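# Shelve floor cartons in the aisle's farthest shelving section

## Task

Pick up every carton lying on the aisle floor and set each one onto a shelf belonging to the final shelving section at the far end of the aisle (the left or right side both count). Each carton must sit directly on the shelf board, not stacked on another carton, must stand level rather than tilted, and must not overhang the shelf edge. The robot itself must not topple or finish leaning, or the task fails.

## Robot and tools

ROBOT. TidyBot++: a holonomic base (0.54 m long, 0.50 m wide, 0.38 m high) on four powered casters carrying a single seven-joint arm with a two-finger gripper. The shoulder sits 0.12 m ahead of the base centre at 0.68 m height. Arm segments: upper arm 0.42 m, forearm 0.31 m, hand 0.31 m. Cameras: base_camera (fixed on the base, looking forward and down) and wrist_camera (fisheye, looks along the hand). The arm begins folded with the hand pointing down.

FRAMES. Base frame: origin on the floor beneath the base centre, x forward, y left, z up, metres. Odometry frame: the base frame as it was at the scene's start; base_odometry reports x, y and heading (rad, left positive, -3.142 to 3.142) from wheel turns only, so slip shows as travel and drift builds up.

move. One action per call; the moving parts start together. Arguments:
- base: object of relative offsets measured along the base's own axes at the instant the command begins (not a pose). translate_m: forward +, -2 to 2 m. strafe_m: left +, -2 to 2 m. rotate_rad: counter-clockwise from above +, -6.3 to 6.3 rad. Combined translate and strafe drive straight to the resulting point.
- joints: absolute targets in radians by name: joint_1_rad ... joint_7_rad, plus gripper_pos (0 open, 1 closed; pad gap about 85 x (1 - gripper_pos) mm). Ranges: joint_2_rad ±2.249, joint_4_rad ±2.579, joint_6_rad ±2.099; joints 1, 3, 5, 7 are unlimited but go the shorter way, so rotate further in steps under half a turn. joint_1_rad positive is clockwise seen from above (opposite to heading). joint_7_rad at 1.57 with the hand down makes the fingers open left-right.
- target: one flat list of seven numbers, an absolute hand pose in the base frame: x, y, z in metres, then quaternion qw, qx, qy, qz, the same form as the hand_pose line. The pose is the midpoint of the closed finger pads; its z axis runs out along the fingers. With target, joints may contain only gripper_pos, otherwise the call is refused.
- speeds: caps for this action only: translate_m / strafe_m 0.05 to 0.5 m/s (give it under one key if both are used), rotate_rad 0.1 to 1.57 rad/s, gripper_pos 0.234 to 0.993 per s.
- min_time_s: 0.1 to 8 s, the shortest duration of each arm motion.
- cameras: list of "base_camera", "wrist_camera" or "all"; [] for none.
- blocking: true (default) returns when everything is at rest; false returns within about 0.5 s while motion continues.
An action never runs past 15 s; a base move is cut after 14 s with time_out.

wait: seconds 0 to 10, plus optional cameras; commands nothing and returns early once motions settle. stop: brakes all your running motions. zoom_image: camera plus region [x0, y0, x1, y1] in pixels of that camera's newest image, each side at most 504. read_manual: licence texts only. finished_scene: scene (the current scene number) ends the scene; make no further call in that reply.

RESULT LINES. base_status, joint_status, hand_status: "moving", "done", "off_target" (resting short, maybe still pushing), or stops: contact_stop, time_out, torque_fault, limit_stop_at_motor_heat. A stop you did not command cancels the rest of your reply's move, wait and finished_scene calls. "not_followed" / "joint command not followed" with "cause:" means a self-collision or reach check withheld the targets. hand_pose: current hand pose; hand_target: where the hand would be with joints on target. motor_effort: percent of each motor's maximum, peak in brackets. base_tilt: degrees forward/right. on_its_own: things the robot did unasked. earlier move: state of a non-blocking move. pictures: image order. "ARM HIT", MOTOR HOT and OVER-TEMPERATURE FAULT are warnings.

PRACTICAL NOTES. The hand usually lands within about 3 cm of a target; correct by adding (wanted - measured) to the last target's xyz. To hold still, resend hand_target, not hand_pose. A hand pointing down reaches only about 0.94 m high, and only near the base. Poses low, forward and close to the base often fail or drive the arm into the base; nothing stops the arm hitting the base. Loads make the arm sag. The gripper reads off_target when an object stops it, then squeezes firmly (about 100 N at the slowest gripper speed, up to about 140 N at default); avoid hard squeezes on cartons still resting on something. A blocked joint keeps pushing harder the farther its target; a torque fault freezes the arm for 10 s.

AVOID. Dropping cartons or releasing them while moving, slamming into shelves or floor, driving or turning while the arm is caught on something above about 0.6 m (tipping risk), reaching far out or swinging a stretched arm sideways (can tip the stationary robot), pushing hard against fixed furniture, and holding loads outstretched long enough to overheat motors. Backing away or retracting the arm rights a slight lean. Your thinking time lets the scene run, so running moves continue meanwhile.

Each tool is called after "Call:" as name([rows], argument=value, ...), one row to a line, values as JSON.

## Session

Call:
move(joints={"joint_1_rad": 0.0, "joint_3_rad": 3.1416, "joint_5_rad": 0.0, "joint_6_rad": 0.40, "joint_7_rad": 1.5708}, cameras=["all"])

Scene clock: 1.93 s.
Motor temperatures (°C): [31 30 23 26 31 36 34]
move: done
base_odometry: x=+0.000 y=+0.000 heading=+0.000
base_tilt: forward=-0.2 right=+0.7
base_status: not commanded
joint_positions: joint_1_rad=-0.012 joint_2_rad=-0.334 joint_3_rad=+3.163 joint_4_rad=-2.514 joint_5_rad=+0.014 joint_6_rad=+0.359 joint_7_rad=+1.546 gripper_pos=+0.000
joint_status: all done
motor_effort: joint_1_rad=+0(1) joint_2_rad=-7(7) joint_3_rad=+0(1) joint_4_rad=+16(16) joint_5_rad=+1(2) joint_6_rad=+8(8) joint_7_rad=+0(1)
hand_pose: x=+0.5408 y=-0.0014 z=+0.8229 quat_wxyz=(-0.006, +0.789, -0.008, +0.614)
hand_target: x=+0.5434 y=+0.0013 z=+0.8351 quat_wxyz=(+0.000, +0.777, +0.000, +0.630)
hand_status: not commanded
pictures: base_camera, wrist_camera
wrist_camera: T_world_to_cam=[[-0.02047, -0.99926, -0.03271, 0.03635], [-0.25662, 0.03687, -0.96581, 0.98916], [0.9663, -0.01138, -0.25718, -0.1721]] pos_world=[0.42088, -0.0021, 0.91227]

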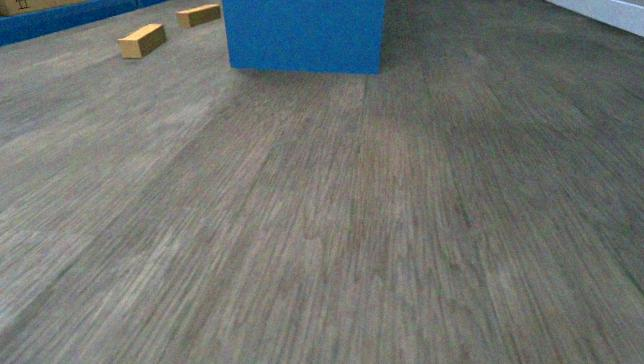

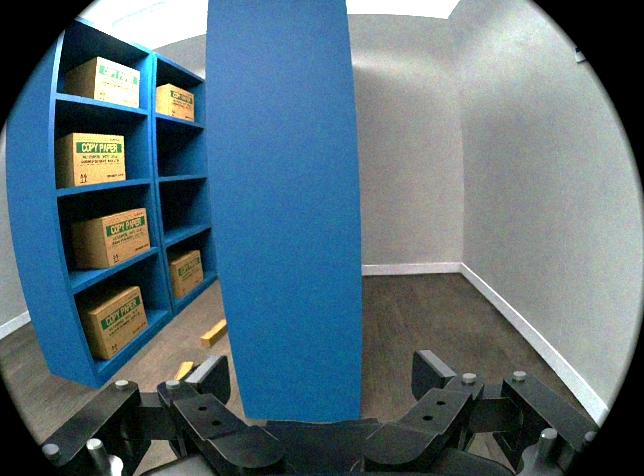

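Call:
zoom_image(camera="base_camera", region=[100, 0, 240, 75])

Scaled by 3.600.

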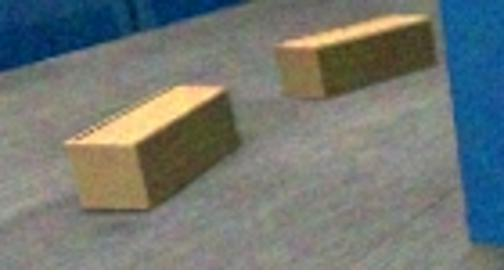

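Call:
move(base={"rotate_rad": -0.05, "translate_m": 0.845, "strafe_m": 0.633}, joints={"joint_1_rad": -0.083, "joint_2_rad": 1.70, "joint_3_rad": 3.115, "joint_4_rad": -1.665, "joint_5_rad": -0.02, "joint_6_rad": 1.06, "joint_7_rad": 1.59}, min_time_s=2.5, cameras=["all"])

Scene clock: 32.30 s.
move: done
base_odometry: x=+0.845 y=+0.633 heading=-0.050
base_tilt: forward=-0.2 right=+0.7
base_status: done
joint_positions: joint_1_rad=-0.077 joint_2_rad=+1.655 joint_3_rad=+3.133 joint_4_rad=-1.684 joint_5_rad=+0.014 joint_6_rad=+1.017 joint_7_rad=+1.546 gripper_pos=+0.000
joint_status: all done
motor_effort: joint_1_rad=+0(3) joint_2_rad=-35(39) joint_3_rad=-2(2) joint_4_rad=+0(17) joint_5_rad=+1(1) joint_6_rad=+6(9) joint_7_rad=+0(1)
hand_pose: x=+0.7014 y=+0.0546 z=+0.1256 quat_wxyz=(-0.028, +0.917, +0.028, +0.397)
hand_target: x=+0.6950 y=+0.0569 z=+0.1129 quat_wxyz=(-0.018, +0.913, +0.032, +0.406)
hand_status: not commanded
pictures: base_camera, wrist_camera
wrist_camera: T_world_to_cam=[[0.05435, -0.99793, -0.03437, 0.02051], [-0.6916, -0.0128, -0.72217, 0.63208], [0.72023, 0.06302, -0.69087, -0.28298]] pos_world=[0.63984, 0.04639, 0.26167]

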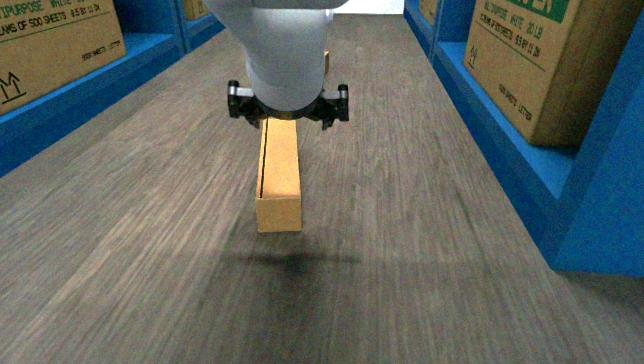

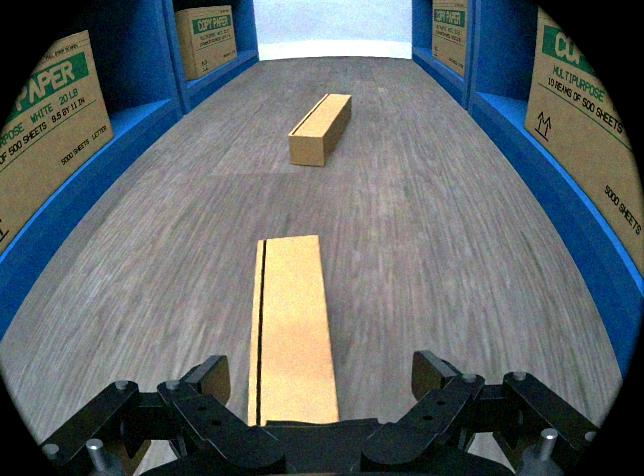

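Call:
move(base={"translate_m": 0.063, "strafe_m": 0.021}, joints={"joint_2_rad": 1.920, "joint_4_rad": -1.424, "joint_6_rad": 0.932}, min_time_s=3, cameras=["all"])

Scene clock: 42.27 s.
move: done
base_odometry: x=+0.909 y=+0.651 heading=-0.050
base_tilt: forward=-0.2 right=+0.7
base_status: done
joint_positions: joint_1_rad=-0.078 joint_2_rad=+1.875 joint_3_rad=+3.133 joint_4_rad=-1.445 joint_5_rad=+0.014 joint_6_rad=+0.982 joint_7_rad=+1.546 gripper_pos=+0.000
joint_status: all done
motor_effort: joint_1_rad=+0(3) joint_2_rad=-34(37) joint_3_rad=-1(2) joint_4_rad=+1(2) joint_5_rad=+0(1) joint_6_rad=+6(7) joint_7_rad=+0(0)
hand_pose: x=+0.6864 y=+0.0535 z=+0.0305 quat_wxyz=(-0.027, +0.920, +0.028, +0.390)
hand_target: x=+0.6562 y=+0.0532 z=-0.0018 quat_wxyz=(-0.016, +0.934, +0.031, +0.356)
hand_status: not commanded
pictures: base_camera, wrist_camera
wrist_camera: T_world_to_cam=[[0.05311, -0.99804, -0.0332, 0.01767], [-0.7024, -0.0137, -0.71166, 0.56013], [0.7098, 0.06111, -0.70174, -0.33033]] pos_world=[0.62697, 0.04549, 0.1674]

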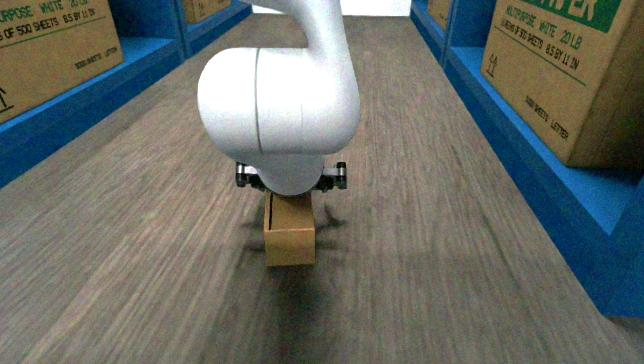

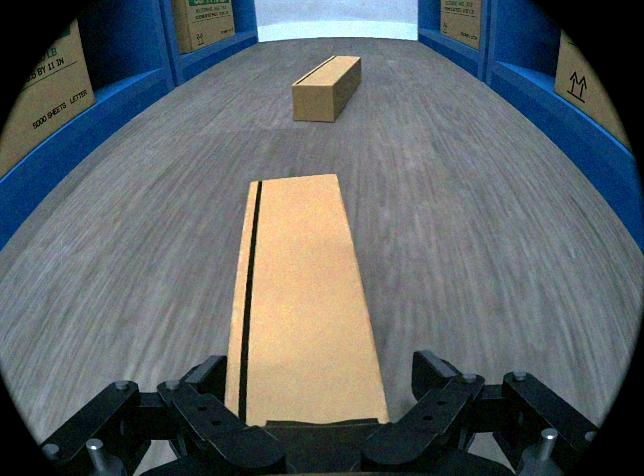

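Call:
move(base={"strafe_m": 0.006}, joints={"gripper_pos": 0.27}, speeds={"gripper_pos": 0.234})

Call:
move(joints={"gripper_pos": 0.335}, speeds={"gripper_pos": 0.234})

Call:
move(joints={"gripper_pos": 0.352}, speeds={"gripper_pos": 0.234}, cameras=["wrist_camera"])

Scene clock: 48.27 s.
move: done
base_odometry: x=+0.910 y=+0.657 heading=-0.050
base_tilt: forward=-0.2 right=+0.6
base_status: done
joint_positions: joint_1_rad=-0.081 joint_2_rad=+1.875 joint_3_rad=+3.132 joint_4_rad=-1.444 joint_5_rad=+0.014 joint_6_rad=+0.981 joint_7_rad=+1.546 gripper_pos=+0.271
joint_status: all done
motor_effort: joint_1_rad=-1(2) joint_2_rad=-32(35) joint_3_rad=-1(2) joint_4_rad=+1(1) joint_5_rad=+1(1) joint_6_rad=+5(6) joint_7_rad=+0(0)
hand_pose: x=+0.6862 y=+0.0558 z=+0.0304 quat_wxyz=(-0.028, +0.920, +0.029, +0.390)
hand_target: x=+0.6562 y=+0.0532 z=-0.0018 quat_wxyz=(-0.016, +0.934, +0.031, +0.356)
hand_status: not commanded
pictures: none

Scene clock: 49.40 s.
move: done
base_odometry: x=+0.910 y=+0.657 heading=-0.050
base_tilt: forward=-0.2 right=+0.7
base_status: not commanded
joint_positions: joint_1_rad=-0.082 joint_2_rad=+1.875 joint_3_rad=+3.130 joint_4_rad=-1.443 joint_5_rad=+0.014 joint_6_rad=+0.981 joint_7_rad=+1.546 gripper_pos=+0.333
joint_status: all done
motor_effort: joint_1_rad=+0(1) joint_2_rad=-28(33) joint_3_rad=+0(2) joint_4_rad=+2(2) joint_5_rad=+0(1) joint_6_rad=+2(5) joint_7_rad=+0(1)
hand_pose: x=+0.6869 y=+0.0570 z=+0.0306 quat_wxyz=(-0.029, +0.920, +0.029, +0.391)
hand_target: x=+0.6562 y=+0.0532 z=-0.0018 quat_wxyz=(-0.016, +0.934, +0.031, +0.356)
hand_status: not commanded
pictures: none

Scene clock: 50.43 s.
move: done
base_odometry: x=+0.910 y=+0.657 heading=-0.050
base_tilt: forward=-0.1 right=+0.7
base_status: not commanded
joint_positions: joint_1_rad=-0.082 joint_2_rad=+1.875 joint_3_rad=+3.130 joint_4_rad=-1.443 joint_5_rad=+0.014 joint_6_rad=+0.981 joint_7_rad=+1.546 gripper_pos=+0.349
joint_status: all done
motor_effort: joint_1_rad=+0(1) joint_2_rad=-26(28) joint_3_rad=+0(1) joint_4_rad=+2(2) joint_5_rad=+0(0) joint_6_rad=+0(2) joint_7_rad=+1(1)
hand_pose: x=+0.6869 y=+0.0570 z=+0.0306 quat_wxyz=(-0.029, +0.920, +0.029, +0.391)
hand_target: x=+0.6562 y=+0.0532 z=-0.0018 quat_wxyz=(-0.016, +0.934, +0.031, +0.356)
hand_status: not commanded
wrist_camera: T_world_to_cam=[[0.05613, -0.99778, -0.03596, 0.01919], [-0.70159, -0.01379, -0.71245, 0.56009], [0.71037, 0.06522, -0.7008, -0.33137]] pos_world=[0.62726, 0.04848, 0.1675]

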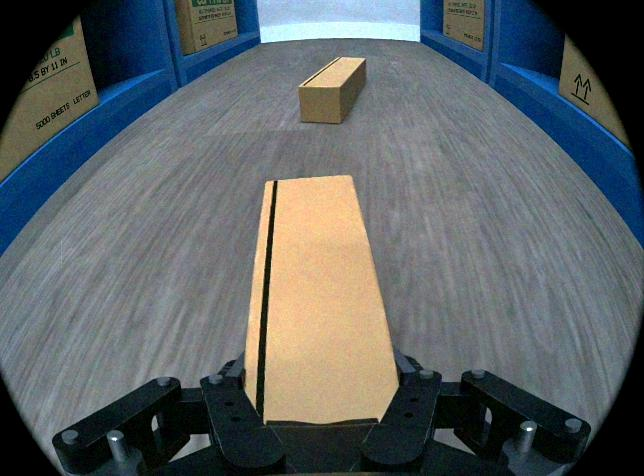

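Call:
move(joints={"joint_2_rad": 1.55, "joint_4_rad": -1.80, "joint_6_rad": 1.07}, min_time_s=1.5)

Call:
move(base={"translate_m": -0.38}, joints={"joint_1_rad": -1.571, "joint_6_rad": 1.09}, min_time_s=3, cameras=["all"])

Scene clock: 59.87 s.
move: done
base_odometry: x=+0.910 y=+0.657 heading=-0.050
base_tilt: forward=-0.2 right=+0.6
base_status: not commanded
joint_positions: joint_1_rad=-0.082 joint_2_rad=+1.597 joint_3_rad=+3.130 joint_4_rad=-1.781 joint_5_rad=+0.014 joint_6_rad=+1.029 joint_7_rad=+1.546 gripper_pos=+0.349
joint_status: all done
motor_effort: joint_1_rad=+0(1) joint_2_rad=-35(36) joint_3_rad=-1(2) joint_4_rad=+0(2) joint_5_rad=+1(1) joint_6_rad=+6(7) joint_7_rad=+0(1)
hand_pose: x=+0.6848 y=+0.0577 z=+0.1469 quat_wxyz=(-0.030, +0.922, +0.030, +0.385)
hand_target: x=+0.7080 y=+0.0586 z=+0.1807 quat_wxyz=(-0.020, +0.908, +0.033, +0.417)
hand_status: not commanded
pictures: none

Scene clock: 63.17 s.
move: done
base_odometry: x=+0.530 y=+0.676 heading=-0.050
base_tilt: forward=-0.2 right=+0.6
base_status: done
joint_positions: joint_1_rad=-1.566 joint_2_rad=+1.596 joint_3_rad=+3.128 joint_4_rad=-1.789 joint_5_rad=+0.014 joint_6_rad=+1.045 joint_7_rad=+1.546 gripper_pos=+0.349
joint_status: all done
motor_effort: joint_1_rad=+0(4) joint_2_rad=-35(36) joint_3_rad=-1(3) joint_4_rad=+0(1) joint_5_rad=+1(2) joint_6_rad=+6(8) joint_7_rad=+0(1)
hand_pose: x=+0.1096 y=+0.5683 z=+0.1497 quat_wxyz=(-0.286, +0.659, +0.644, +0.266)
hand_target: x=+0.1095 y=+0.5958 z=+0.1854 quat_wxyz=(-0.303, +0.643, +0.636, +0.300)
hand_status: not commanded
pictures: base_camera, wrist_camera
wrist_camera: T_world_to_cam=[[0.99883, -0.02798, -0.03933, -0.0879], [-0.04763, -0.70316, -0.70943, 0.56662], [-0.00781, 0.71048, -0.70368, -0.15876]] pos_world=[0.11355, 0.50876, 0.28681]

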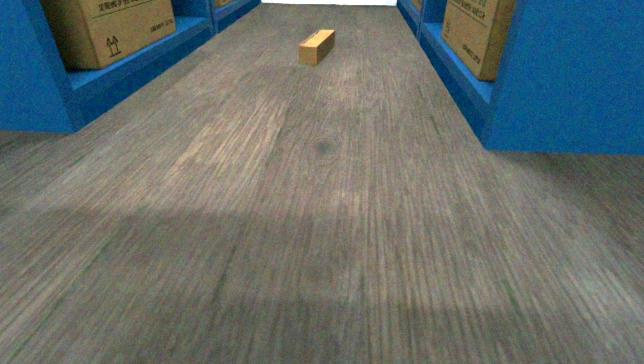

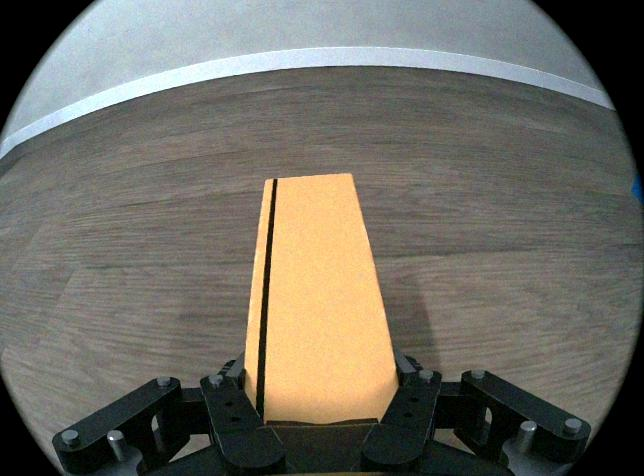

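Call:
move(joints={"joint_2_rad": 1.910, "joint_4_rad": -1.428, "joint_6_rad": 0.937}, min_time_s=2.5)

Call:
move(joints={"joint_2_rad": 1.919}, min_time_s=0.6)

Call:
move(joints={"joint_2_rad": 1.927}, min_time_s=0.6)

Scene clock: 69.77 s.
move: done
base_odometry: x=+0.530 y=+0.676 heading=-0.050
base_tilt: forward=-0.2 right=+0.7
base_status: not commanded
joint_positions: joint_1_rad=-1.566 joint_2_rad=+1.871 joint_3_rad=+3.128 joint_4_rad=-1.449 joint_5_rad=+0.014 joint_6_rad=+0.985 joint_7_rad=+1.546 gripper_pos=+0.349
joint_status: all done
motor_effort: joint_1_rad=+0(0) joint_2_rad=-35(37) joint_3_rad=-1(2) joint_4_rad=+1(2) joint_5_rad=+1(1) joint_6_rad=+6(8) joint_7_rad=+0(1)
hand_pose: x=+0.1106 y=+0.5708 z=+0.0326 quat_wxyz=(-0.286, +0.659, +0.642, +0.268)
hand_target: x=+0.1104 y=+0.5456 z=+0.0041 quat_wxyz=(-0.257, +0.665, +0.653, +0.255)
hand_status: not commanded
pictures: none

Scene clock: 70.63 s.
move: done
base_odometry: x=+0.530 y=+0.676 heading=-0.050
base_tilt: forward=-0.2 right=+0.7
base_status: not commanded
joint_positions: joint_1_rad=-1.566 joint_2_rad=+1.872 joint_3_rad=+3.128 joint_4_rad=-1.449 joint_5_rad=+0.014 joint_6_rad=+0.985 joint_7_rad=+1.546 gripper_pos=+0.349
joint_status: all done
motor_effort: joint_1_rad=+0(0) joint_2_rad=-34(35) joint_3_rad=-1(2) joint_4_rad=+1(1) joint_5_rad=+1(1) joint_6_rad=+6(7) joint_7_rad=+0(0)
hand_pose: x=+0.1106 y=+0.5706 z=+0.0323 quat_wxyz=(-0.286, +0.659, +0.642, +0.268)
hand_target: x=+0.1104 y=+0.5394 z=-0.0008 quat_wxyz=(-0.254, +0.666, +0.655, +0.252)
hand_status: not commanded
pictures: none

Scene clock: 71.50 s.
move: done
base_odometry: x=+0.530 y=+0.676 heading=-0.050
base_tilt: forward=-0.2 right=+0.6
base_status: not commanded
joint_positions: joint_1_rad=-1.566 joint_2_rad=+1.873 joint_3_rad=+3.128 joint_4_rad=-1.448 joint_5_rad=+0.014 joint_6_rad=+0.985 joint_7_rad=+1.546 gripper_pos=+0.349
joint_status: all done
motor_effort: joint_1_rad=+0(0) joint_2_rad=-33(34) joint_3_rad=-1(1) joint_4_rad=+1(1) joint_5_rad=+0(1) joint_6_rad=+6(6) joint_7_rad=+0(0)
hand_pose: x=+0.1106 y=+0.5701 z=+0.0317 quat_wxyz=(-0.286, +0.659, +0.642, +0.268)
hand_target: x=+0.1104 y=+0.5340 z=-0.0051 quat_wxyz=(-0.251, +0.667, +0.656, +0.249)
hand_status: not commanded
pictures: none

Call:
move(joints={"gripper_pos": 0.1}, speeds={"gripper_pos": 0.3})

Call:
move(joints={"joint_2_rad": 1.60, "joint_4_rad": -1.74, "joint_6_rad": 1.06}, min_time_s=1.2, cameras=["base_camera"])

Call:
zoom_image(camera="base_camera", region=[280, 20, 360, 80])

Scene clock: 78.97 s.
move: done
base_odometry: x=+0.530 y=+0.676 heading=-0.050
base_tilt: forward=-0.3 right=+0.6
base_status: not commanded
joint_positions: joint_1_rad=-1.566 joint_2_rad=+1.879 joint_3_rad=+3.128 joint_4_rad=-1.448 joint_5_rad=+0.014 joint_6_rad=+0.984 joint_7_rad=+1.546 gripper_pos=+0.100
joint_status: all done
motor_effort: joint_1_rad=+0(1) joint_2_rad=-34(34) joint_3_rad=-1(2) joint_4_rad=+1(1) joint_5_rad=+1(1) joint_6_rad=+6(6) joint_7_rad=+0(1)
hand_pose: x=+0.1106 y=+0.5664 z=+0.0284 quat_wxyz=(-0.284, +0.660, +0.643, +0.266)
hand_target: x=+0.1104 y=+0.5340 z=-0.0051 quat_wxyz=(-0.251, +0.667, +0.656, +0.249)
hand_status: not commanded
pictures: none

Scene clock: 80.77 s.
move: done
base_odometry: x=+0.530 y=+0.676 heading=-0.050
base_tilt: forward=-0.2 right=+0.7
base_status: not commanded
joint_positions: joint_1_rad=-1.566 joint_2_rad=+1.638 joint_3_rad=+3.128 joint_4_rad=-1.720 joint_5_rad=+0.014 joint_6_rad=+1.025 joint_7_rad=+1.546 gripper_pos=+0.100
joint_status: all done
motor_effort: joint_1_rad=+0(0) joint_2_rad=-35(36) joint_3_rad=-1(2) joint_4_rad=+0(1) joint_5_rad=+1(1) joint_6_rad=+6(7) joint_7_rad=+0(1)
hand_pose: x=+0.1098 y=+0.5776 z=+0.1321 quat_wxyz=(-0.288, +0.658, +0.642, +0.268)
hand_target: x=+0.1095 y=+0.5948 z=+0.1590 quat_wxyz=(-0.297, +0.646, +0.639, +0.294)
hand_status: not commanded

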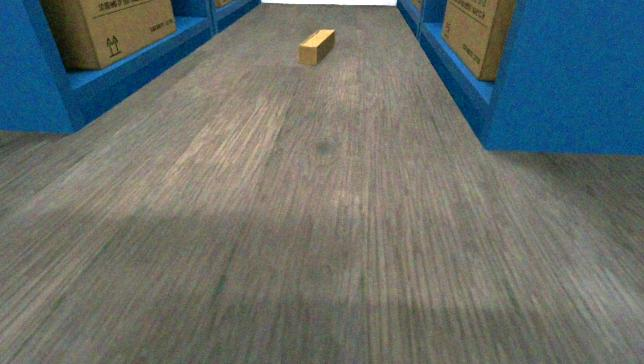

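Scaled by 6.300.

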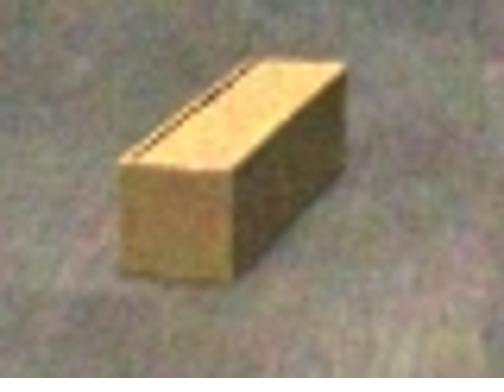

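Call:
move(joints={"joint_1_rad": 0.24, "joint_2_rad": 1.70, "joint_4_rad": -1.665, "joint_6_rad": 1.06, "gripper_pos": 0}, blocking=false)

Call:
move(base={"rotate_rad": -0.025, "translate_m": 0.892, "strafe_m": 0.208}, cameras=["all"])

Scene clock: 106.53 s.
move: moving
base_odometry: x=+0.530 y=+0.676 heading=-0.050
base_tilt: forward=-0.2 right=+0.7
base_status: not commanded
joint_positions: joint_1_rad=-1.471 joint_2_rad=+1.638 joint_3_rad=+3.127 joint_4_rad=-1.720 joint_5_rad=+0.014 joint_6_rad=+1.025 joint_7_rad=+1.546 gripper_pos=+0.000
joint_status: joint_1_rad moving; joint_2_rad moving; joint_4_rad moving; joint_6_rad moving; gripper_pos moving
motor_effort: joint_1_rad=+2(3) joint_2_rad=-35(35) joint_3_rad=+0(1) joint_4_rad=+0(2) joint_5_rad=+0(1) joint_6_rad=+6(7) joint_7_rad=+0(0)
hand_pose: x=+0.1636 y=+0.5760 z=+0.1321 quat_wxyz=(-0.276, +0.687, +0.610, +0.281)
hand_target: x=+0.1886 y=+0.5898 z=+0.1556 quat_wxyz=(-0.276, +0.688, +0.595, +0.312)
hand_status: not commanded
pictures: none

Scene clock: 109.87 s.
move: done
base_odometry: x=+1.431 y=+0.839 heading=-0.076
base_tilt: forward=-0.1 right=+0.7
base_status: done
joint_positions: joint_1_rad=+0.231 joint_2_rad=+1.654 joint_3_rad=+3.122 joint_4_rad=-1.679 joint_5_rad=+0.014 joint_6_rad=+1.026 joint_7_rad=+1.546 gripper_pos=+0.000
joint_status: all done
motor_effort: joint_1_rad=+0(5) joint_2_rad=-36(36) joint_3_rad=-1(2) joint_4_rad=+1(1) joint_5_rad=+1(1) joint_6_rad=+6(7) joint_7_rad=+0(1)
hand_pose: x=+0.6969 y=-0.1210 z=+0.1297 quat_wxyz=(+0.029, +0.907, -0.115, +0.404)
hand_target: x=+0.6833 y=-0.1289 z=+0.1129 quat_wxyz=(+0.047, +0.907, -0.116, +0.403)
hand_status: not commanded
pictures: base_camera, wrist_camera
wrist_camera: T_world_to_cam=[[-0.25172, -0.96675, -0.04518, 0.06411], [-0.64987, 0.20344, -0.73231, 0.62803], [0.71715, -0.15497, -0.67947, -0.29166]] pos_world=[0.63345, -0.11099, 0.26464]

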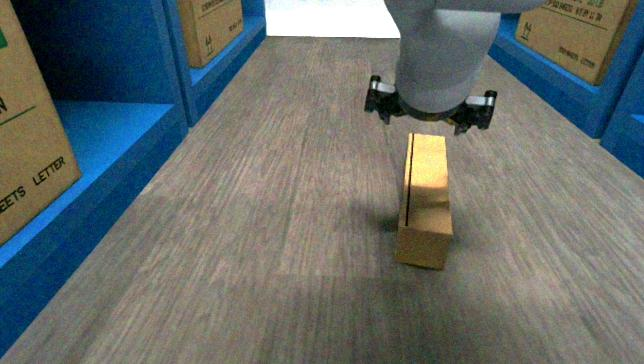

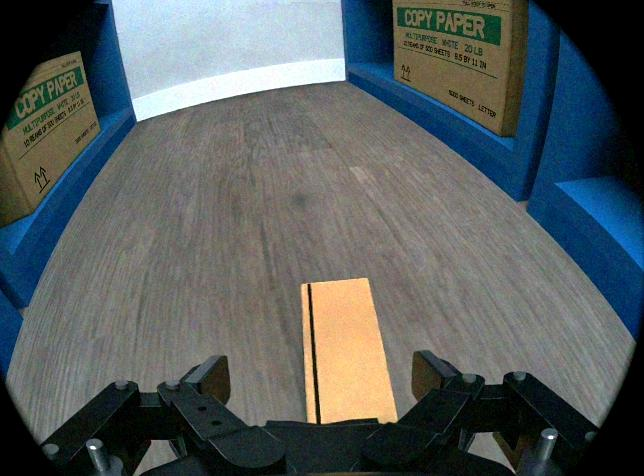

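Call:
move(base={"translate_m": 0.018, "strafe_m": -0.023}, joints={"joint_2_rad": 1.920, "joint_4_rad": -1.424, "joint_6_rad": 0.932}, min_time_s=3, cameras=["all"])

Scene clock: 119.00 s.
move: done
base_odometry: x=+1.448 y=+0.815 heading=-0.075
base_tilt: forward=-0.2 right=+0.7
base_status: done
joint_positions: joint_1_rad=+0.240 joint_2_rad=+1.875 joint_3_rad=+3.122 joint_4_rad=-1.445 joint_5_rad=+0.014 joint_6_rad=+0.982 joint_7_rad=+1.546 gripper_pos=+0.000
joint_status: all done
motor_effort: joint_1_rad=+0(2) joint_2_rad=-34(36) joint_3_rad=-1(2) joint_4_rad=+0(2) joint_5_rad=+1(1) joint_6_rad=+6(7) joint_7_rad=+0(1)
hand_pose: x=+0.6759 y=-0.1223 z=+0.0307 quat_wxyz=(+0.031, +0.912, -0.122, +0.390)
hand_target: x=+0.6453 y=-0.1200 z=-0.0018 quat_wxyz=(+0.041, +0.927, -0.120, +0.354)
hand_status: not commanded
pictures: base_camera, wrist_camera
wrist_camera: T_world_to_cam=[[-0.26491, -0.96331, -0.04319, 0.06233], [-0.66895, 0.21585, -0.71128, 0.55594], [0.6945, -0.15953, -0.70159, -0.32857]] pos_world=[0.6166, -0.11237, 0.1676]

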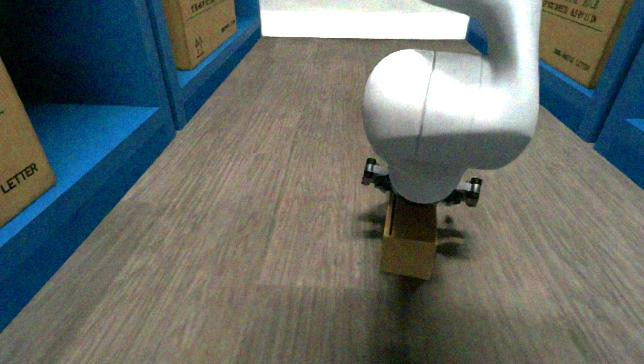

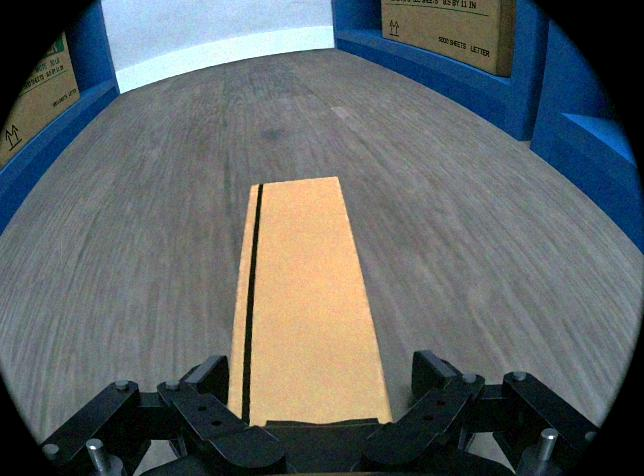

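Call:
move(joints={"gripper_pos": 0.352}, speeds={"gripper_pos": 0.234}, cameras=["wrist_camera"])

Call:
move(joints={"joint_2_rad": 1.42, "joint_4_rad": -1.95, "joint_6_rad": 1.05}, min_time_s=1.8)

Call:
move(joints={"joint_1_rad": 0.037, "joint_2_rad": -0.57, "joint_4_rad": -2.515, "joint_6_rad": -0.43}, min_time_s=2.5, cameras=["all"])

Scene clock: 125.00 s.
move: done
base_odometry: x=+1.448 y=+0.815 heading=-0.075
base_tilt: forward=-0.2 right=+0.7
base_status: not commanded
joint_positions: joint_1_rad=+0.240 joint_2_rad=+1.875 joint_3_rad=+3.122 joint_4_rad=-1.441 joint_5_rad=+0.014 joint_6_rad=+0.982 joint_7_rad=+1.546 gripper_pos=+0.349
joint_status: all done
motor_effort: joint_1_rad=+0(2) joint_2_rad=-24(35) joint_3_rad=+0(1) joint_4_rad=+2(2) joint_5_rad=+0(1) joint_6_rad=-1(6) joint_7_rad=+0(1)
hand_pose: x=+0.6776 y=-0.1228 z=+0.0313 quat_wxyz=(+0.031, +0.911, -0.122, +0.392)
hand_target: x=+0.6453 y=-0.1200 z=-0.0018 quat_wxyz=(+0.041, +0.927, -0.120, +0.354)
hand_status: not commanded
wrist_camera: T_world_to_cam=[[-0.26485, -0.96332, -0.04318, 0.06237], [-0.6666, 0.21526, -0.71366, 0.55603], [0.69678, -0.16023, -0.69916, -0.33113]] pos_world=[0.61789, -0.11267, 0.16799]

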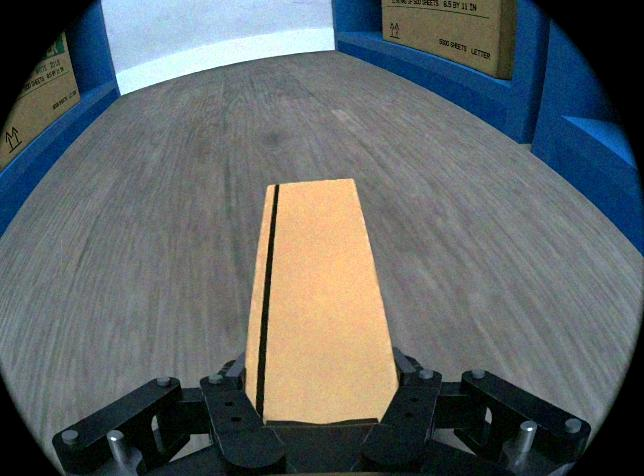

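Scene clock: 127.10 s.
move: done
base_odometry: x=+1.448 y=+0.815 heading=-0.075
base_tilt: forward=-0.2 right=+0.7
base_status: not commanded
joint_positions: joint_1_rad=+0.240 joint_2_rad=+1.472 joint_3_rad=+3.122 joint_4_rad=-1.931 joint_5_rad=+0.014 joint_6_rad=+1.008 joint_7_rad=+1.546 gripper_pos=+0.349
joint_status: all done
motor_effort: joint_1_rad=+0(0) joint_2_rad=-35(36) joint_3_rad=-1(2) joint_4_rad=+0(2) joint_5_rad=+1(1) joint_6_rad=+6(6) joint_7_rad=+0(1)
hand_pose: x=+0.6559 y=-0.1156 z=+0.1916 quat_wxyz=(+0.026, +0.923, -0.120, +0.364)
hand_target: x=+0.6777 y=-0.1262 z=+0.2272 quat_wxyz=(+0.045, +0.910, -0.112, +0.397)
hand_status: not commanded
pictures: none

Scene clock: 130.23 s.
move: done
base_odometry: x=+1.448 y=+0.815 heading=-0.075
base_tilt: forward=-0.2 right=+0.7
base_status: not commanded
joint_positions: joint_1_rad=+0.049 joint_2_rad=-0.547 joint_3_rad=+3.122 joint_4_rad=-2.490 joint_5_rad=+0.014 joint_6_rad=-0.378 joint_7_rad=+1.546 gripper_pos=+0.349
joint_status: all done
motor_effort: joint_1_rad=+0(2) joint_2_rad=+0(37) joint_3_rad=+1(2) joint_4_rad=+17(18) joint_5_rad=+0(1) joint_6_rad=+6(7) joint_7_rad=+0(1)
hand_pose: x=+0.4205 y=-0.0099 z=+0.7147 quat_wxyz=(+0.011, +0.917, -0.019, +0.399)
hand_target: x=+0.4003 y=+0.0001 z=+0.6967 quat_wxyz=(+0.006, +0.927, -0.002, +0.374)
hand_status: not commanded
pictures: base_camera, wrist_camera
wrist_camera: T_world_to_cam=[[-0.06399, -0.99795, 0.00029, 0.01659], [-0.68754, 0.04387, -0.72482, 0.86314], [0.72332, -0.04658, -0.68894, 0.32651]] pos_world=[0.35833, -0.00611, 0.85057]

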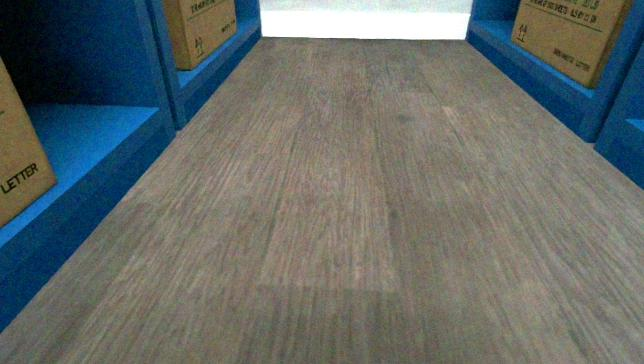

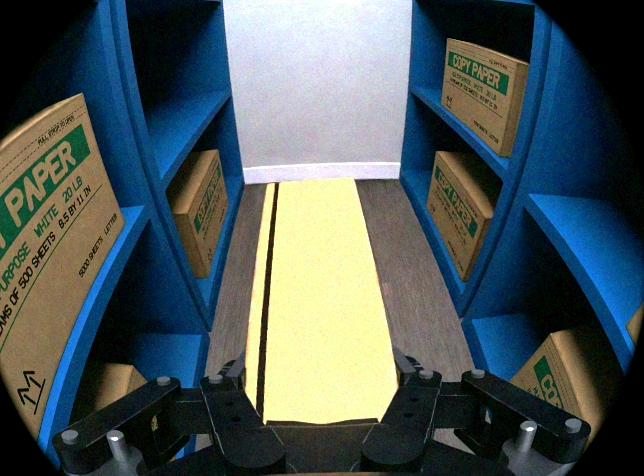

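Call:
move(base={"translate_m": 1.25, "strafe_m": -0.148}, cameras=["base_camera"])

Call:
move(joints={"joint_1_rad": -1.54}, min_time_s=2.5, cameras=["wrist_camera"])

Scene clock: 142.57 s.
move: done
base_odometry: x=+2.683 y=+0.573 heading=-0.075
base_tilt: forward=-0.2 right=+0.7
base_status: done
joint_positions: joint_1_rad=+0.049 joint_2_rad=-0.553 joint_3_rad=+3.122 joint_4_rad=-2.492 joint_5_rad=+0.014 joint_6_rad=-0.384 joint_7_rad=+1.546 gripper_pos=+0.349
joint_status: not commanded
motor_effort: joint_1_rad=+0(1) joint_2_rad=+0(2) joint_3_rad=+1(1) joint_4_rad=+17(18) joint_5_rad=+1(1) joint_6_rad=+6(7) joint_7_rad=+0(1)
hand_pose: x=+0.4183 y=-0.0098 z=+0.7139 quat_wxyz=(+0.011, +0.917, -0.019, +0.398)
hand_target: x=+0.4003 y=+0.0001 z=+0.6967 quat_wxyz=(+0.006, +0.927, -0.002, +0.374)
hand_status: not commanded

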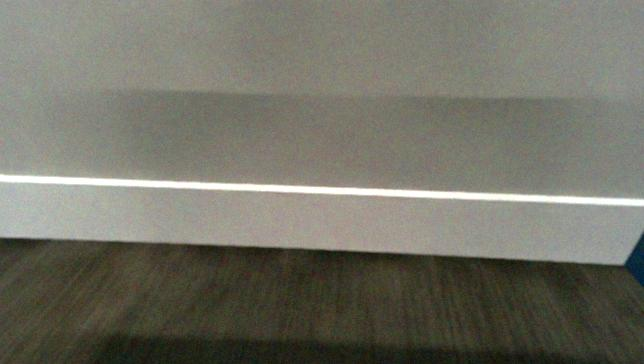

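Scene clock: 145.37 s.
move: done
base_odometry: x=+2.683 y=+0.573 heading=-0.075
base_tilt: forward=-0.2 right=+0.7
base_status: not commanded
joint_positions: joint_1_rad=-1.528 joint_2_rad=-0.553 joint_3_rad=+3.122 joint_4_rad=-2.492 joint_5_rad=+0.014 joint_6_rad=-0.384 joint_7_rad=+1.546 gripper_pos=+0.349
joint_status: all done
motor_effort: joint_1_rad=+0(1) joint_2_rad=+0(1) joint_3_rad=+0(1) joint_4_rad=+17(17) joint_5_rad=+1(1) joint_6_rad=+6(7) joint_7_rad=+0(1)
hand_pose: x=+0.1268 y=+0.2993 z=+0.7139 quat_wxyz=(-0.274, +0.660, +0.637, +0.288)
hand_target: x=+0.1172 y=+0.2813 z=+0.6967 quat_wxyz=(-0.261, +0.655, +0.656, +0.268)
hand_status: not commanded
wrist_camera: T_world_to_cam=[[0.99837, -0.05706, 0.00047, -0.11008], [-0.03908, -0.68985, -0.7229, 0.78306], [0.04157, 0.7217, -0.69095, 0.4108]] pos_world=[0.12342, 0.23743, 0.84997]

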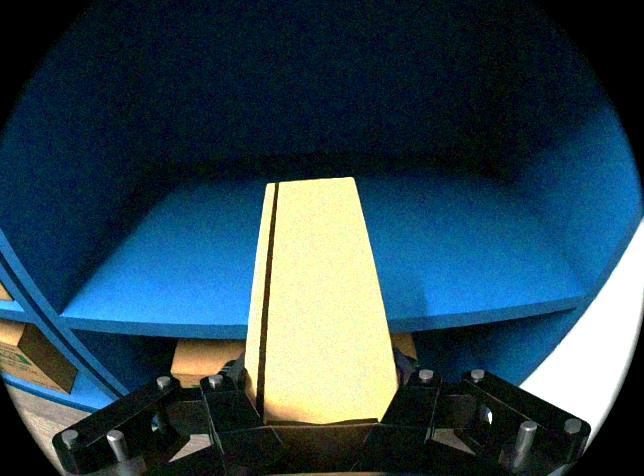

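Call:
move(joints={"joint_2_rad": 0.608, "joint_4_rad": -1.853, "joint_6_rad": 0.165}, min_time_s=3.2, cameras=["wrist_camera"])

Scene clock: 159.87 s.
move: done
base_odometry: x=+2.683 y=+0.573 heading=-0.075
base_tilt: forward=-0.2 right=+0.6
base_status: not commanded
joint_positions: joint_1_rad=-1.529 joint_2_rad=+0.575 joint_3_rad=+3.122 joint_4_rad=-1.885 joint_5_rad=+0.014 joint_6_rad=+0.119 joint_7_rad=+1.546 gripper_pos=+0.349
joint_status: all done
motor_effort: joint_1_rad=+0(0) joint_2_rad=-32(34) joint_3_rad=+0(1) joint_4_rad=+13(18) joint_5_rad=+0(1) joint_6_rad=+6(7) joint_7_rad=+0(1)
hand_pose: x=+0.1330 y=+0.6498 z=+0.5743 quat_wxyz=(-0.277, +0.664, +0.638, +0.274)
hand_target: x=+0.1231 y=+0.6709 z=+0.5767 quat_wxyz=(-0.293, +0.651, +0.639, +0.288)
hand_status: not commanded
wrist_camera: T_world_to_cam=[[0.99839, -0.05155, -0.02361, -0.08594], [-0.05305, -0.70244, -0.70976, 0.92663], [0.02001, 0.70987, -0.70405, 0.07919]] pos_world=[0.13338, 0.59026, 0.71141]

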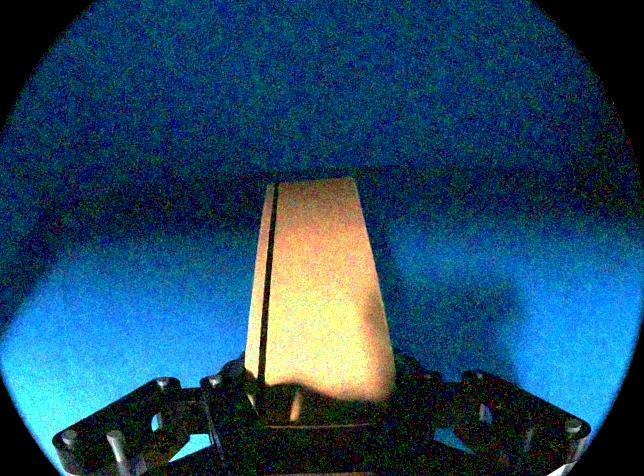

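Call:
move(joints={"joint_2_rad": 0.616, "joint_6_rad": 0.174}, min_time_s=0.6)

Call:
move(joints={"joint_2_rad": 0.624, "joint_6_rad": 0.180}, min_time_s=0.6)

Call:
move(joints={"joint_2_rad": 0.631}, min_time_s=0.6)

Scene clock: 163.57 s.
move: done
base_odometry: x=+2.683 y=+0.573 heading=-0.075
base_tilt: forward=-0.2 right=+0.6
base_status: not commanded
joint_positions: joint_1_rad=-1.529 joint_2_rad=+0.575 joint_3_rad=+3.122 joint_4_rad=-1.885 joint_5_rad=+0.014 joint_6_rad=+0.130 joint_7_rad=+1.546 gripper_pos=+0.349
joint_status: all done
motor_effort: joint_1_rad=+0(0) joint_2_rad=-32(33) joint_3_rad=+0(1) joint_4_rad=+12(13) joint_5_rad=+0(1) joint_6_rad=+6(7) joint_7_rad=+0(0)
hand_pose: x=+0.1330 y=+0.6523 z=+0.5768 quat_wxyz=(-0.281, +0.663, +0.637, +0.277)
hand_target: x=+0.1232 y=+0.6719 z=+0.5734 quat_wxyz=(-0.293, +0.650, +0.639, +0.288)
hand_status: not commanded
pictures: none

Scene clock: 164.47 s.
move: done
base_odometry: x=+2.683 y=+0.573 heading=-0.075
base_tilt: forward=-0.2 right=+0.7
base_status: not commanded
joint_positions: joint_1_rad=-1.529 joint_2_rad=+0.580 joint_3_rad=+3.122 joint_4_rad=-1.885 joint_5_rad=+0.014 joint_6_rad=+0.136 joint_7_rad=+1.546 gripper_pos=+0.349
joint_status: all done
motor_effort: joint_1_rad=+0(0) joint_2_rad=-32(33) joint_3_rad=+0(1) joint_4_rad=+13(13) joint_5_rad=+0(1) joint_6_rad=+6(7) joint_7_rad=+0(0)
hand_pose: x=+0.1330 y=+0.6530 z=+0.5746 quat_wxyz=(-0.281, +0.662, +0.636, +0.278)
hand_target: x=+0.1232 y=+0.6722 z=+0.5694 quat_wxyz=(-0.292, +0.651, +0.639, +0.287)
hand_status: not commanded
pictures: none

Scene clock: 165.37 s.
move: done
base_odometry: x=+2.683 y=+0.573 heading=-0.075
base_tilt: forward=-0.2 right=+0.7
base_status: not commanded
joint_positions: joint_1_rad=-1.529 joint_2_rad=+0.587 joint_3_rad=+3.122 joint_4_rad=-1.885 joint_5_rad=+0.014 joint_6_rad=+0.136 joint_7_rad=+1.546 gripper_pos=+0.349
joint_status: all done
motor_effort: joint_1_rad=+0(0) joint_2_rad=-33(33) joint_3_rad=-1(1) joint_4_rad=+13(13) joint_5_rad=+0(1) joint_6_rad=+6(7) joint_7_rad=+0(0)
hand_pose: x=+0.1330 y=+0.6523 z=+0.5700 quat_wxyz=(-0.279, +0.663, +0.637, +0.275)
hand_target: x=+0.1232 y=+0.6714 z=+0.5647 quat_wxyz=(-0.290, +0.652, +0.640, +0.285)
hand_status: not commanded
pictures: none

Call:
move(joints={"joint_2_rad": 0.638, "joint_6_rad": 0.184}, min_time_s=0.6)

Call:
move(joints={"joint_2_rad": 0.644}, min_time_s=0.6)

Call:
move(joints={"joint_2_rad": 0.650}, min_time_s=0.6)

Scene clock: 168.97 s.
move: done
base_odometry: x=+2.683 y=+0.573 heading=-0.075
base_tilt: forward=-0.2 right=+0.7
base_status: not commanded
joint_positions: joint_1_rad=-1.529 joint_2_rad=+0.594 joint_3_rad=+3.122 joint_4_rad=-1.885 joint_5_rad=+0.014 joint_6_rad=+0.140 joint_7_rad=+1.546 gripper_pos=+0.349
joint_status: all done
motor_effort: joint_1_rad=+0(0) joint_2_rad=-33(34) joint_3_rad=-1(1) joint_4_rad=+13(13) joint_5_rad=+0(1) joint_6_rad=+6(7) joint_7_rad=+0(0)
hand_pose: x=+0.1330 y=+0.6523 z=+0.5664 quat_wxyz=(-0.278, +0.664, +0.638, +0.274)
hand_target: x=+0.1232 y=+0.6714 z=+0.5609 quat_wxyz=(-0.289, +0.652, +0.640, +0.284)
hand_status: not commanded
pictures: none

Scene clock: 169.87 s.
move: done
base_odometry: x=+2.683 y=+0.573 heading=-0.075
base_tilt: forward=-0.2 right=+0.6
base_status: not commanded
joint_positions: joint_1_rad=-1.529 joint_2_rad=+0.597 joint_3_rad=+3.122 joint_4_rad=-1.884 joint_5_rad=+0.014 joint_6_rad=+0.141 joint_7_rad=+1.546 gripper_pos=+0.349
joint_status: all done
motor_effort: joint_1_rad=+0(0) joint_2_rad=-32(33) joint_3_rad=-1(1) joint_4_rad=+12(13) joint_5_rad=+1(1) joint_6_rad=+6(6) joint_7_rad=+0(1)
hand_pose: x=+0.1330 y=+0.6526 z=+0.5650 quat_wxyz=(-0.278, +0.664, +0.638, +0.274)
hand_target: x=+0.1232 y=+0.6707 z=+0.5569 quat_wxyz=(-0.287, +0.653, +0.641, +0.282)
hand_status: not commanded
pictures: none

Scene clock: 170.73 s.
move: done
base_odometry: x=+2.683 y=+0.573 heading=-0.075
base_tilt: forward=-0.2 right=+0.7
base_status: not commanded
joint_positions: joint_1_rad=-1.529 joint_2_rad=+0.599 joint_3_rad=+3.122 joint_4_rad=-1.882 joint_5_rad=+0.014 joint_6_rad=+0.142 joint_7_rad=+1.546 gripper_pos=+0.349
joint_status: all done
motor_effort: joint_1_rad=+0(0) joint_2_rad=-32(33) joint_3_rad=-1(1) joint_4_rad=+12(13) joint_5_rad=+1(1) joint_6_rad=+6(6) joint_7_rad=+0(0)
hand_pose: x=+0.1330 y=+0.6536 z=+0.5650 quat_wxyz=(-0.278, +0.664, +0.638, +0.274)
hand_target: x=+0.1231 y=+0.6699 z=+0.5529 quat_wxyz=(-0.285, +0.654, +0.642, +0.280)
hand_status: not commanded
pictures: none

Call:
move(joints={"gripper_pos": 0.1}, speeds={"gripper_pos": 0.3})

Call:
move(joints={"joint_2_rad": -0.57, "joint_4_rad": -2.515, "joint_6_rad": -0.43}, min_time_s=2.5, cameras=["wrist_camera"])

Scene clock: 174.20 s.
move: done
base_odometry: x=+2.683 y=+0.573 heading=-0.075
base_tilt: forward=-0.2 right=+0.6
base_status: not commanded
joint_positions: joint_1_rad=-1.529 joint_2_rad=+0.604 joint_3_rad=+3.122 joint_4_rad=-1.881 joint_5_rad=+0.014 joint_6_rad=+0.144 joint_7_rad=+1.546 gripper_pos=+0.100
joint_status: all done
motor_effort: joint_1_rad=+0(1) joint_2_rad=-33(33) joint_3_rad=-1(1) joint_4_rad=+12(12) joint_5_rad=+0(1) joint_6_rad=+6(6) joint_7_rad=+0(1)
hand_pose: x=+0.1329 y=+0.6541 z=+0.5628 quat_wxyz=(-0.278, +0.664, +0.638, +0.274)
hand_target: x=+0.1231 y=+0.6699 z=+0.5529 quat_wxyz=(-0.285, +0.654, +0.642, +0.280)
hand_status: not commanded
pictures: none

Scene clock: 177.00 s.
move: done
base_odometry: x=+2.683 y=+0.573 heading=-0.075
base_tilt: forward=-0.2 right=+0.7
base_status: not commanded
joint_positions: joint_1_rad=-1.529 joint_2_rad=-0.548 joint_3_rad=+3.122 joint_4_rad=-2.488 joint_5_rad=+0.014 joint_6_rad=-0.378 joint_7_rad=+1.546 gripper_pos=+0.100
joint_status: all done
motor_effort: joint_1_rad=+0(0) joint_2_rad=+0(34) joint_3_rad=+0(1) joint_4_rad=+17(18) joint_5_rad=+1(1) joint_6_rad=+6(7) joint_7_rad=+0(1)
hand_pose: x=+0.1267 y=+0.3020 z=+0.7158 quat_wxyz=(-0.276, +0.659, +0.637, +0.290)
hand_target: x=+0.1172 y=+0.2813 z=+0.6967 quat_wxyz=(-0.261, +0.655, +0.656, +0.268)
hand_status: not commanded
wrist_camera: T_world_to_cam=[[0.9984, -0.05656, 0.00024, -0.1098], [-0.03868, -0.68587, -0.72669, 0.78774], [0.04127, 0.72552, -0.68696, 0.40627]] pos_world=[0.12332, 0.23932, 0.85156]

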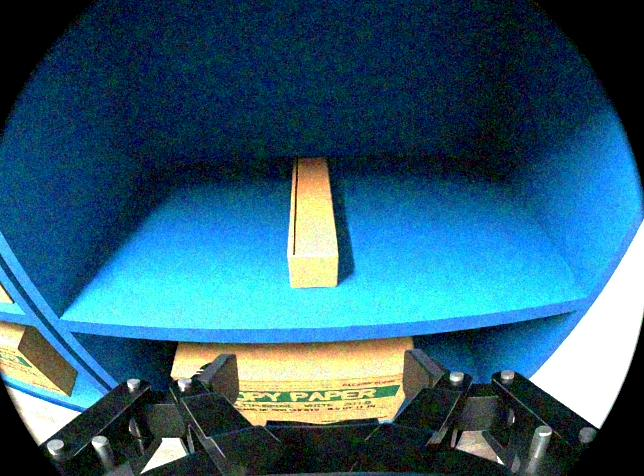

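Call:
move(base={"translate_m": -1.607, "strafe_m": 0.055, "rotate_rad": 0.025}, joints={"gripper_pos": 0}, cameras=["base_camera"])

Scene clock: 192.87 s.
move: done
base_odometry: x=+1.085 y=+0.749 heading=-0.050
base_tilt: forward=-0.2 right=+0.7
base_status: done
joint_positions: joint_1_rad=-1.531 joint_2_rad=-0.549 joint_3_rad=+3.122 joint_4_rad=-2.489 joint_5_rad=+0.014 joint_6_rad=-0.381 joint_7_rad=+1.546 gripper_pos=+0.000
joint_status: all done
motor_effort: joint_1_rad=+0(1) joint_2_rad=+0(1) joint_3_rad=+1(2) joint_4_rad=+17(17) joint_5_rad=+0(1) joint_6_rad=+6(6) joint_7_rad=+0(1)
hand_pose: x=+0.1260 y=+0.3012 z=+0.7153 quat_wxyz=(-0.276, +0.659, +0.638, +0.289)
hand_target: x=+0.1172 y=+0.2813 z=+0.6967 quat_wxyz=(-0.261, +0.655, +0.656, +0.268)
hand_status: not commanded

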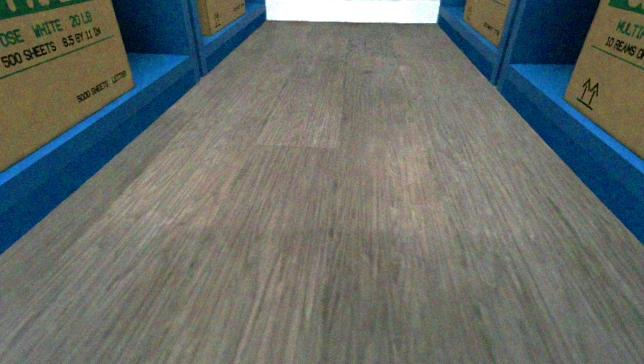

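Call:
move(base={"translate_m": -0.551, "strafe_m": -0.1}, joints={"joint_1_rad": -1.575, "joint_2_rad": 1.66, "joint_4_rad": -1.70, "joint_6_rad": 1.05}, min_time_s=2.5, cameras=["wrist_camera"])

Scene clock: 201.03 s.
move: done
base_odometry: x=+0.529 y=+0.677 heading=-0.050
base_tilt: forward=-0.2 right=+0.7
base_status: done
joint_positions: joint_1_rad=-1.567 joint_2_rad=+1.619 joint_3_rad=+3.122 joint_4_rad=-1.721 joint_5_rad=+0.014 joint_6_rad=+1.007 joint_7_rad=+1.546 gripper_pos=+0.000
joint_status: all done
motor_effort: joint_1_rad=+0(3) joint_2_rad=-35(39) joint_3_rad=-1(2) joint_4_rad=+0(17) joint_5_rad=+1(1) joint_6_rad=+6(7) joint_7_rad=+0(1)
hand_pose: x=+0.1060 y=+0.5833 z=+0.1385 quat_wxyz=(-0.290, +0.658, +0.642, +0.266)
hand_target: x=+0.1073 y=+0.5810 z=+0.1281 quat_wxyz=(-0.287, +0.650, +0.644, +0.284)
hand_status: not commanded
wrist_camera: T_world_to_cam=[[0.99865, -0.02682, -0.04461, -0.08432], [-0.05065, -0.69829, -0.71402, 0.56713], [-0.012, 0.71531, -0.6987, -0.18032]] pos_world=[0.11076, 0.52275, 0.27519]

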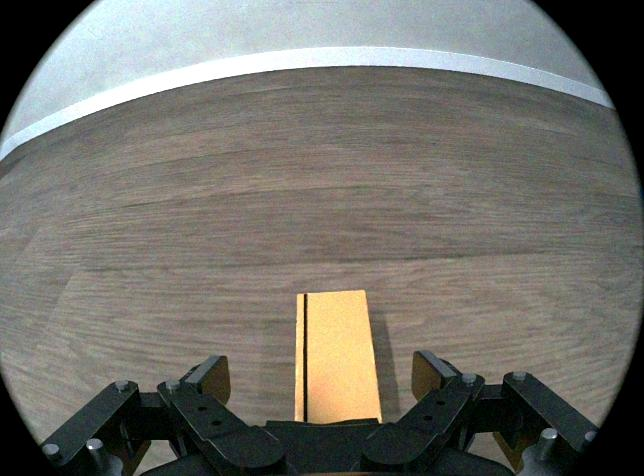

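Call:
move(base={"translate_m": 0.0125}, joints={"joint_2_rad": 1.920, "joint_4_rad": -1.424, "joint_6_rad": 0.932}, min_time_s=2.5, cameras=["wrist_camera"])

Scene clock: 209.53 s.
move: done
base_odometry: x=+0.542 y=+0.676 heading=-0.050
base_tilt: forward=-0.2 right=+0.7
base_status: done
joint_positions: joint_1_rad=-1.570 joint_2_rad=+1.877 joint_3_rad=+3.122 joint_4_rad=-1.444 joint_5_rad=+0.014 joint_6_rad=+0.981 joint_7_rad=+1.546 gripper_pos=+0.000
joint_status: all done
motor_effort: joint_1_rad=+0(2) joint_2_rad=-34(36) joint_3_rad=-1(2) joint_4_rad=+1(2) joint_5_rad=+1(1) joint_6_rad=+6(7) joint_7_rad=+0(1)
hand_pose: x=+0.1056 y=+0.5692 z=+0.0298 quat_wxyz=(-0.287, +0.659, +0.643, +0.265)
hand_target: x=+0.1082 y=+0.5397 z=-0.0018 quat_wxyz=(-0.254, +0.665, +0.656, +0.251)
hand_status: not commanded
wrist_camera: T_world_to_cam=[[0.99865, -0.02883, -0.04327, -0.088], [-0.05104, -0.70209, -0.71026, 0.48178], [-0.0099, 0.71151, -0.70261, -0.24419]] pos_world=[0.11006, 0.50946, 0.1668]

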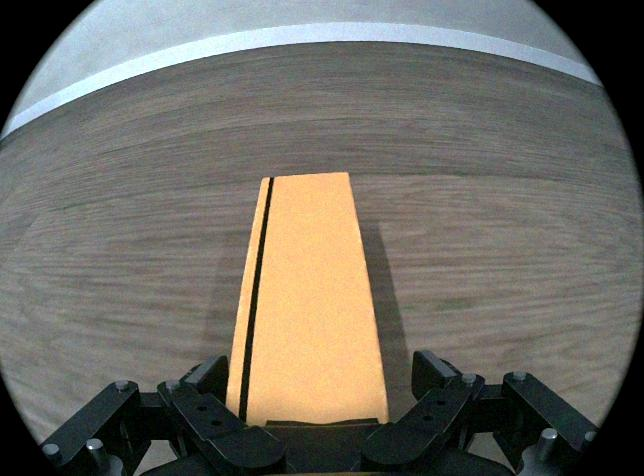

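Call:
move(joints={"gripper_pos": 0.352}, speeds={"gripper_pos": 0.234})

Call:
move(joints={"joint_2_rad": 1.42, "joint_4_rad": -1.95, "joint_6_rad": 1.05}, min_time_s=1.8, cameras=["wrist_camera"])

Call:
move(joints={"joint_1_rad": 0.03, "joint_2_rad": -0.57, "joint_4_rad": -2.515, "joint_6_rad": -0.43}, min_time_s=2.3, blocking=false)

Call:
move(base={"translate_m": 0.588, "strafe_m": 0.11}, cameras=["base_camera"])

Scene clock: 220.00 s.
move: done
base_odometry: x=+0.542 y=+0.676 heading=-0.050
base_tilt: forward=-0.2 right=+0.7
base_status: not commanded
joint_positions: joint_1_rad=-1.573 joint_2_rad=+1.877 joint_3_rad=+3.122 joint_4_rad=-1.444 joint_5_rad=+0.014 joint_6_rad=+0.981 joint_7_rad=+1.546 gripper_pos=+0.348
joint_status: all done
motor_effort: joint_1_rad=+0(2) joint_2_rad=-23(35) joint_3_rad=-1(1) joint_4_rad=+2(2) joint_5_rad=+0(1) joint_6_rad=-2(6) joint_7_rad=+0(0)
hand_pose: x=+0.1038 y=+0.5692 z=+0.0298 quat_wxyz=(-0.288, +0.658, +0.644, +0.264)
hand_target: x=+0.1082 y=+0.5397 z=-0.0018 quat_wxyz=(-0.254, +0.665, +0.656, +0.251)
hand_status: not commanded
pictures: none

Scene clock: 222.10 s.
move: done
base_odometry: x=+0.542 y=+0.676 heading=-0.050
base_tilt: forward=-0.2 right=+0.6
base_status: not commanded
joint_positions: joint_1_rad=-1.573 joint_2_rad=+1.473 joint_3_rad=+3.122 joint_4_rad=-1.931 joint_5_rad=+0.014 joint_6_rad=+1.007 joint_7_rad=+1.546 gripper_pos=+0.348
joint_status: all done
motor_effort: joint_1_rad=+0(0) joint_2_rad=-35(35) joint_3_rad=-1(2) joint_4_rad=+0(3) joint_5_rad=+1(1) joint_6_rad=+6(7) joint_7_rad=+0(1)
hand_pose: x=+0.1021 y=+0.5483 z=+0.1910 quat_wxyz=(-0.270, +0.663, +0.654, +0.244)
hand_target: x=+0.1064 y=+0.5726 z=+0.2272 quat_wxyz=(-0.285, +0.649, +0.648, +0.280)
hand_status: not commanded
wrist_camera: T_world_to_cam=[[0.99888, -0.01952, -0.0431, -0.0832], [-0.04337, -0.74201, -0.66899, 0.59454], [-0.01892, 0.6701, -0.74203, -0.08495]] pos_world=[0.10728, 0.49646, 0.33112]

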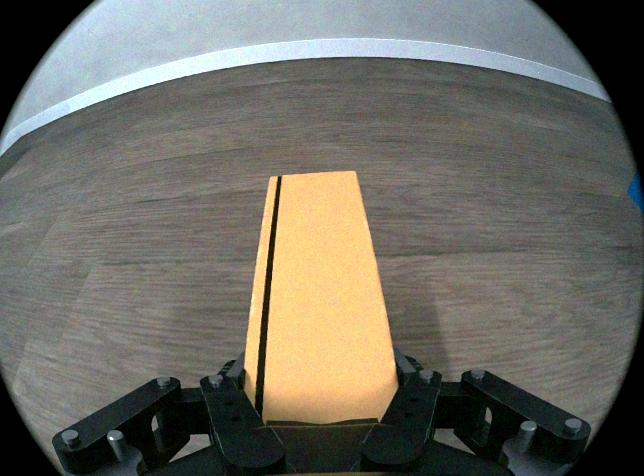

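Scene clock: 222.60 s.
move: moving
base_odometry: x=+0.542 y=+0.676 heading=-0.050
base_tilt: forward=-0.2 right=+0.7
base_status: not commanded
joint_positions: joint_1_rad=-1.497 joint_2_rad=+1.375 joint_3_rad=+3.122 joint_4_rad=-1.966 joint_5_rad=+0.014 joint_6_rad=+0.981 joint_7_rad=+1.546 gripper_pos=+0.348
joint_status: joint_1_rad moving; joint_2_rad moving; joint_4_rad moving; joint_6_rad moving
motor_effort: joint_1_rad=+1(2) joint_2_rad=-36(37) joint_3_rad=+0(1) joint_4_rad=+1(1) joint_5_rad=+0(1) joint_6_rad=+6(7) joint_7_rad=+0(0)
hand_pose: x=+0.1453 y=+0.5689 z=+0.2349 quat_wxyz=(-0.272, +0.682, +0.624, +0.266)
hand_target: x=+0.1688 y=+0.5872 z=+0.2757 quat_wxyz=(-0.269, +0.682, +0.613, +0.292)
hand_status: not commanded
pictures: none

Scene clock: 225.27 s.
move: done
base_odometry: x=+1.135 y=+0.757 heading=-0.050
base_tilt: forward=-0.2 right=+0.7
base_status: done
joint_positions: joint_1_rad=+0.018 joint_2_rad=-0.543 joint_3_rad=+3.121 joint_4_rad=-2.490 joint_5_rad=+0.014 joint_6_rad=-0.379 joint_7_rad=+1.546 gripper_pos=+0.348
joint_status: all done
motor_effort: joint_1_rad=+0(4) joint_2_rad=-1(37) joint_3_rad=+1(2) joint_4_rad=+17(18) joint_5_rad=+0(1) joint_6_rad=+7(7) joint_7_rad=+0(1)
hand_pose: x=+0.4204 y=-0.0002 z=+0.7131 quat_wxyz=(+0.005, +0.918, -0.004, +0.397)
hand_target: x=+0.4003 y=+0.0020 z=+0.6967 quat_wxyz=(+0.004, +0.927, +0.001, +0.374)
hand_status: not commanded

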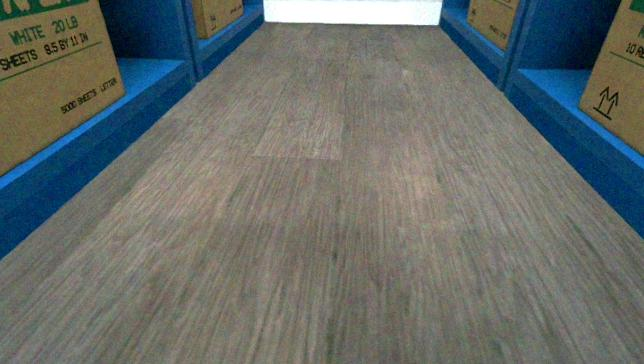

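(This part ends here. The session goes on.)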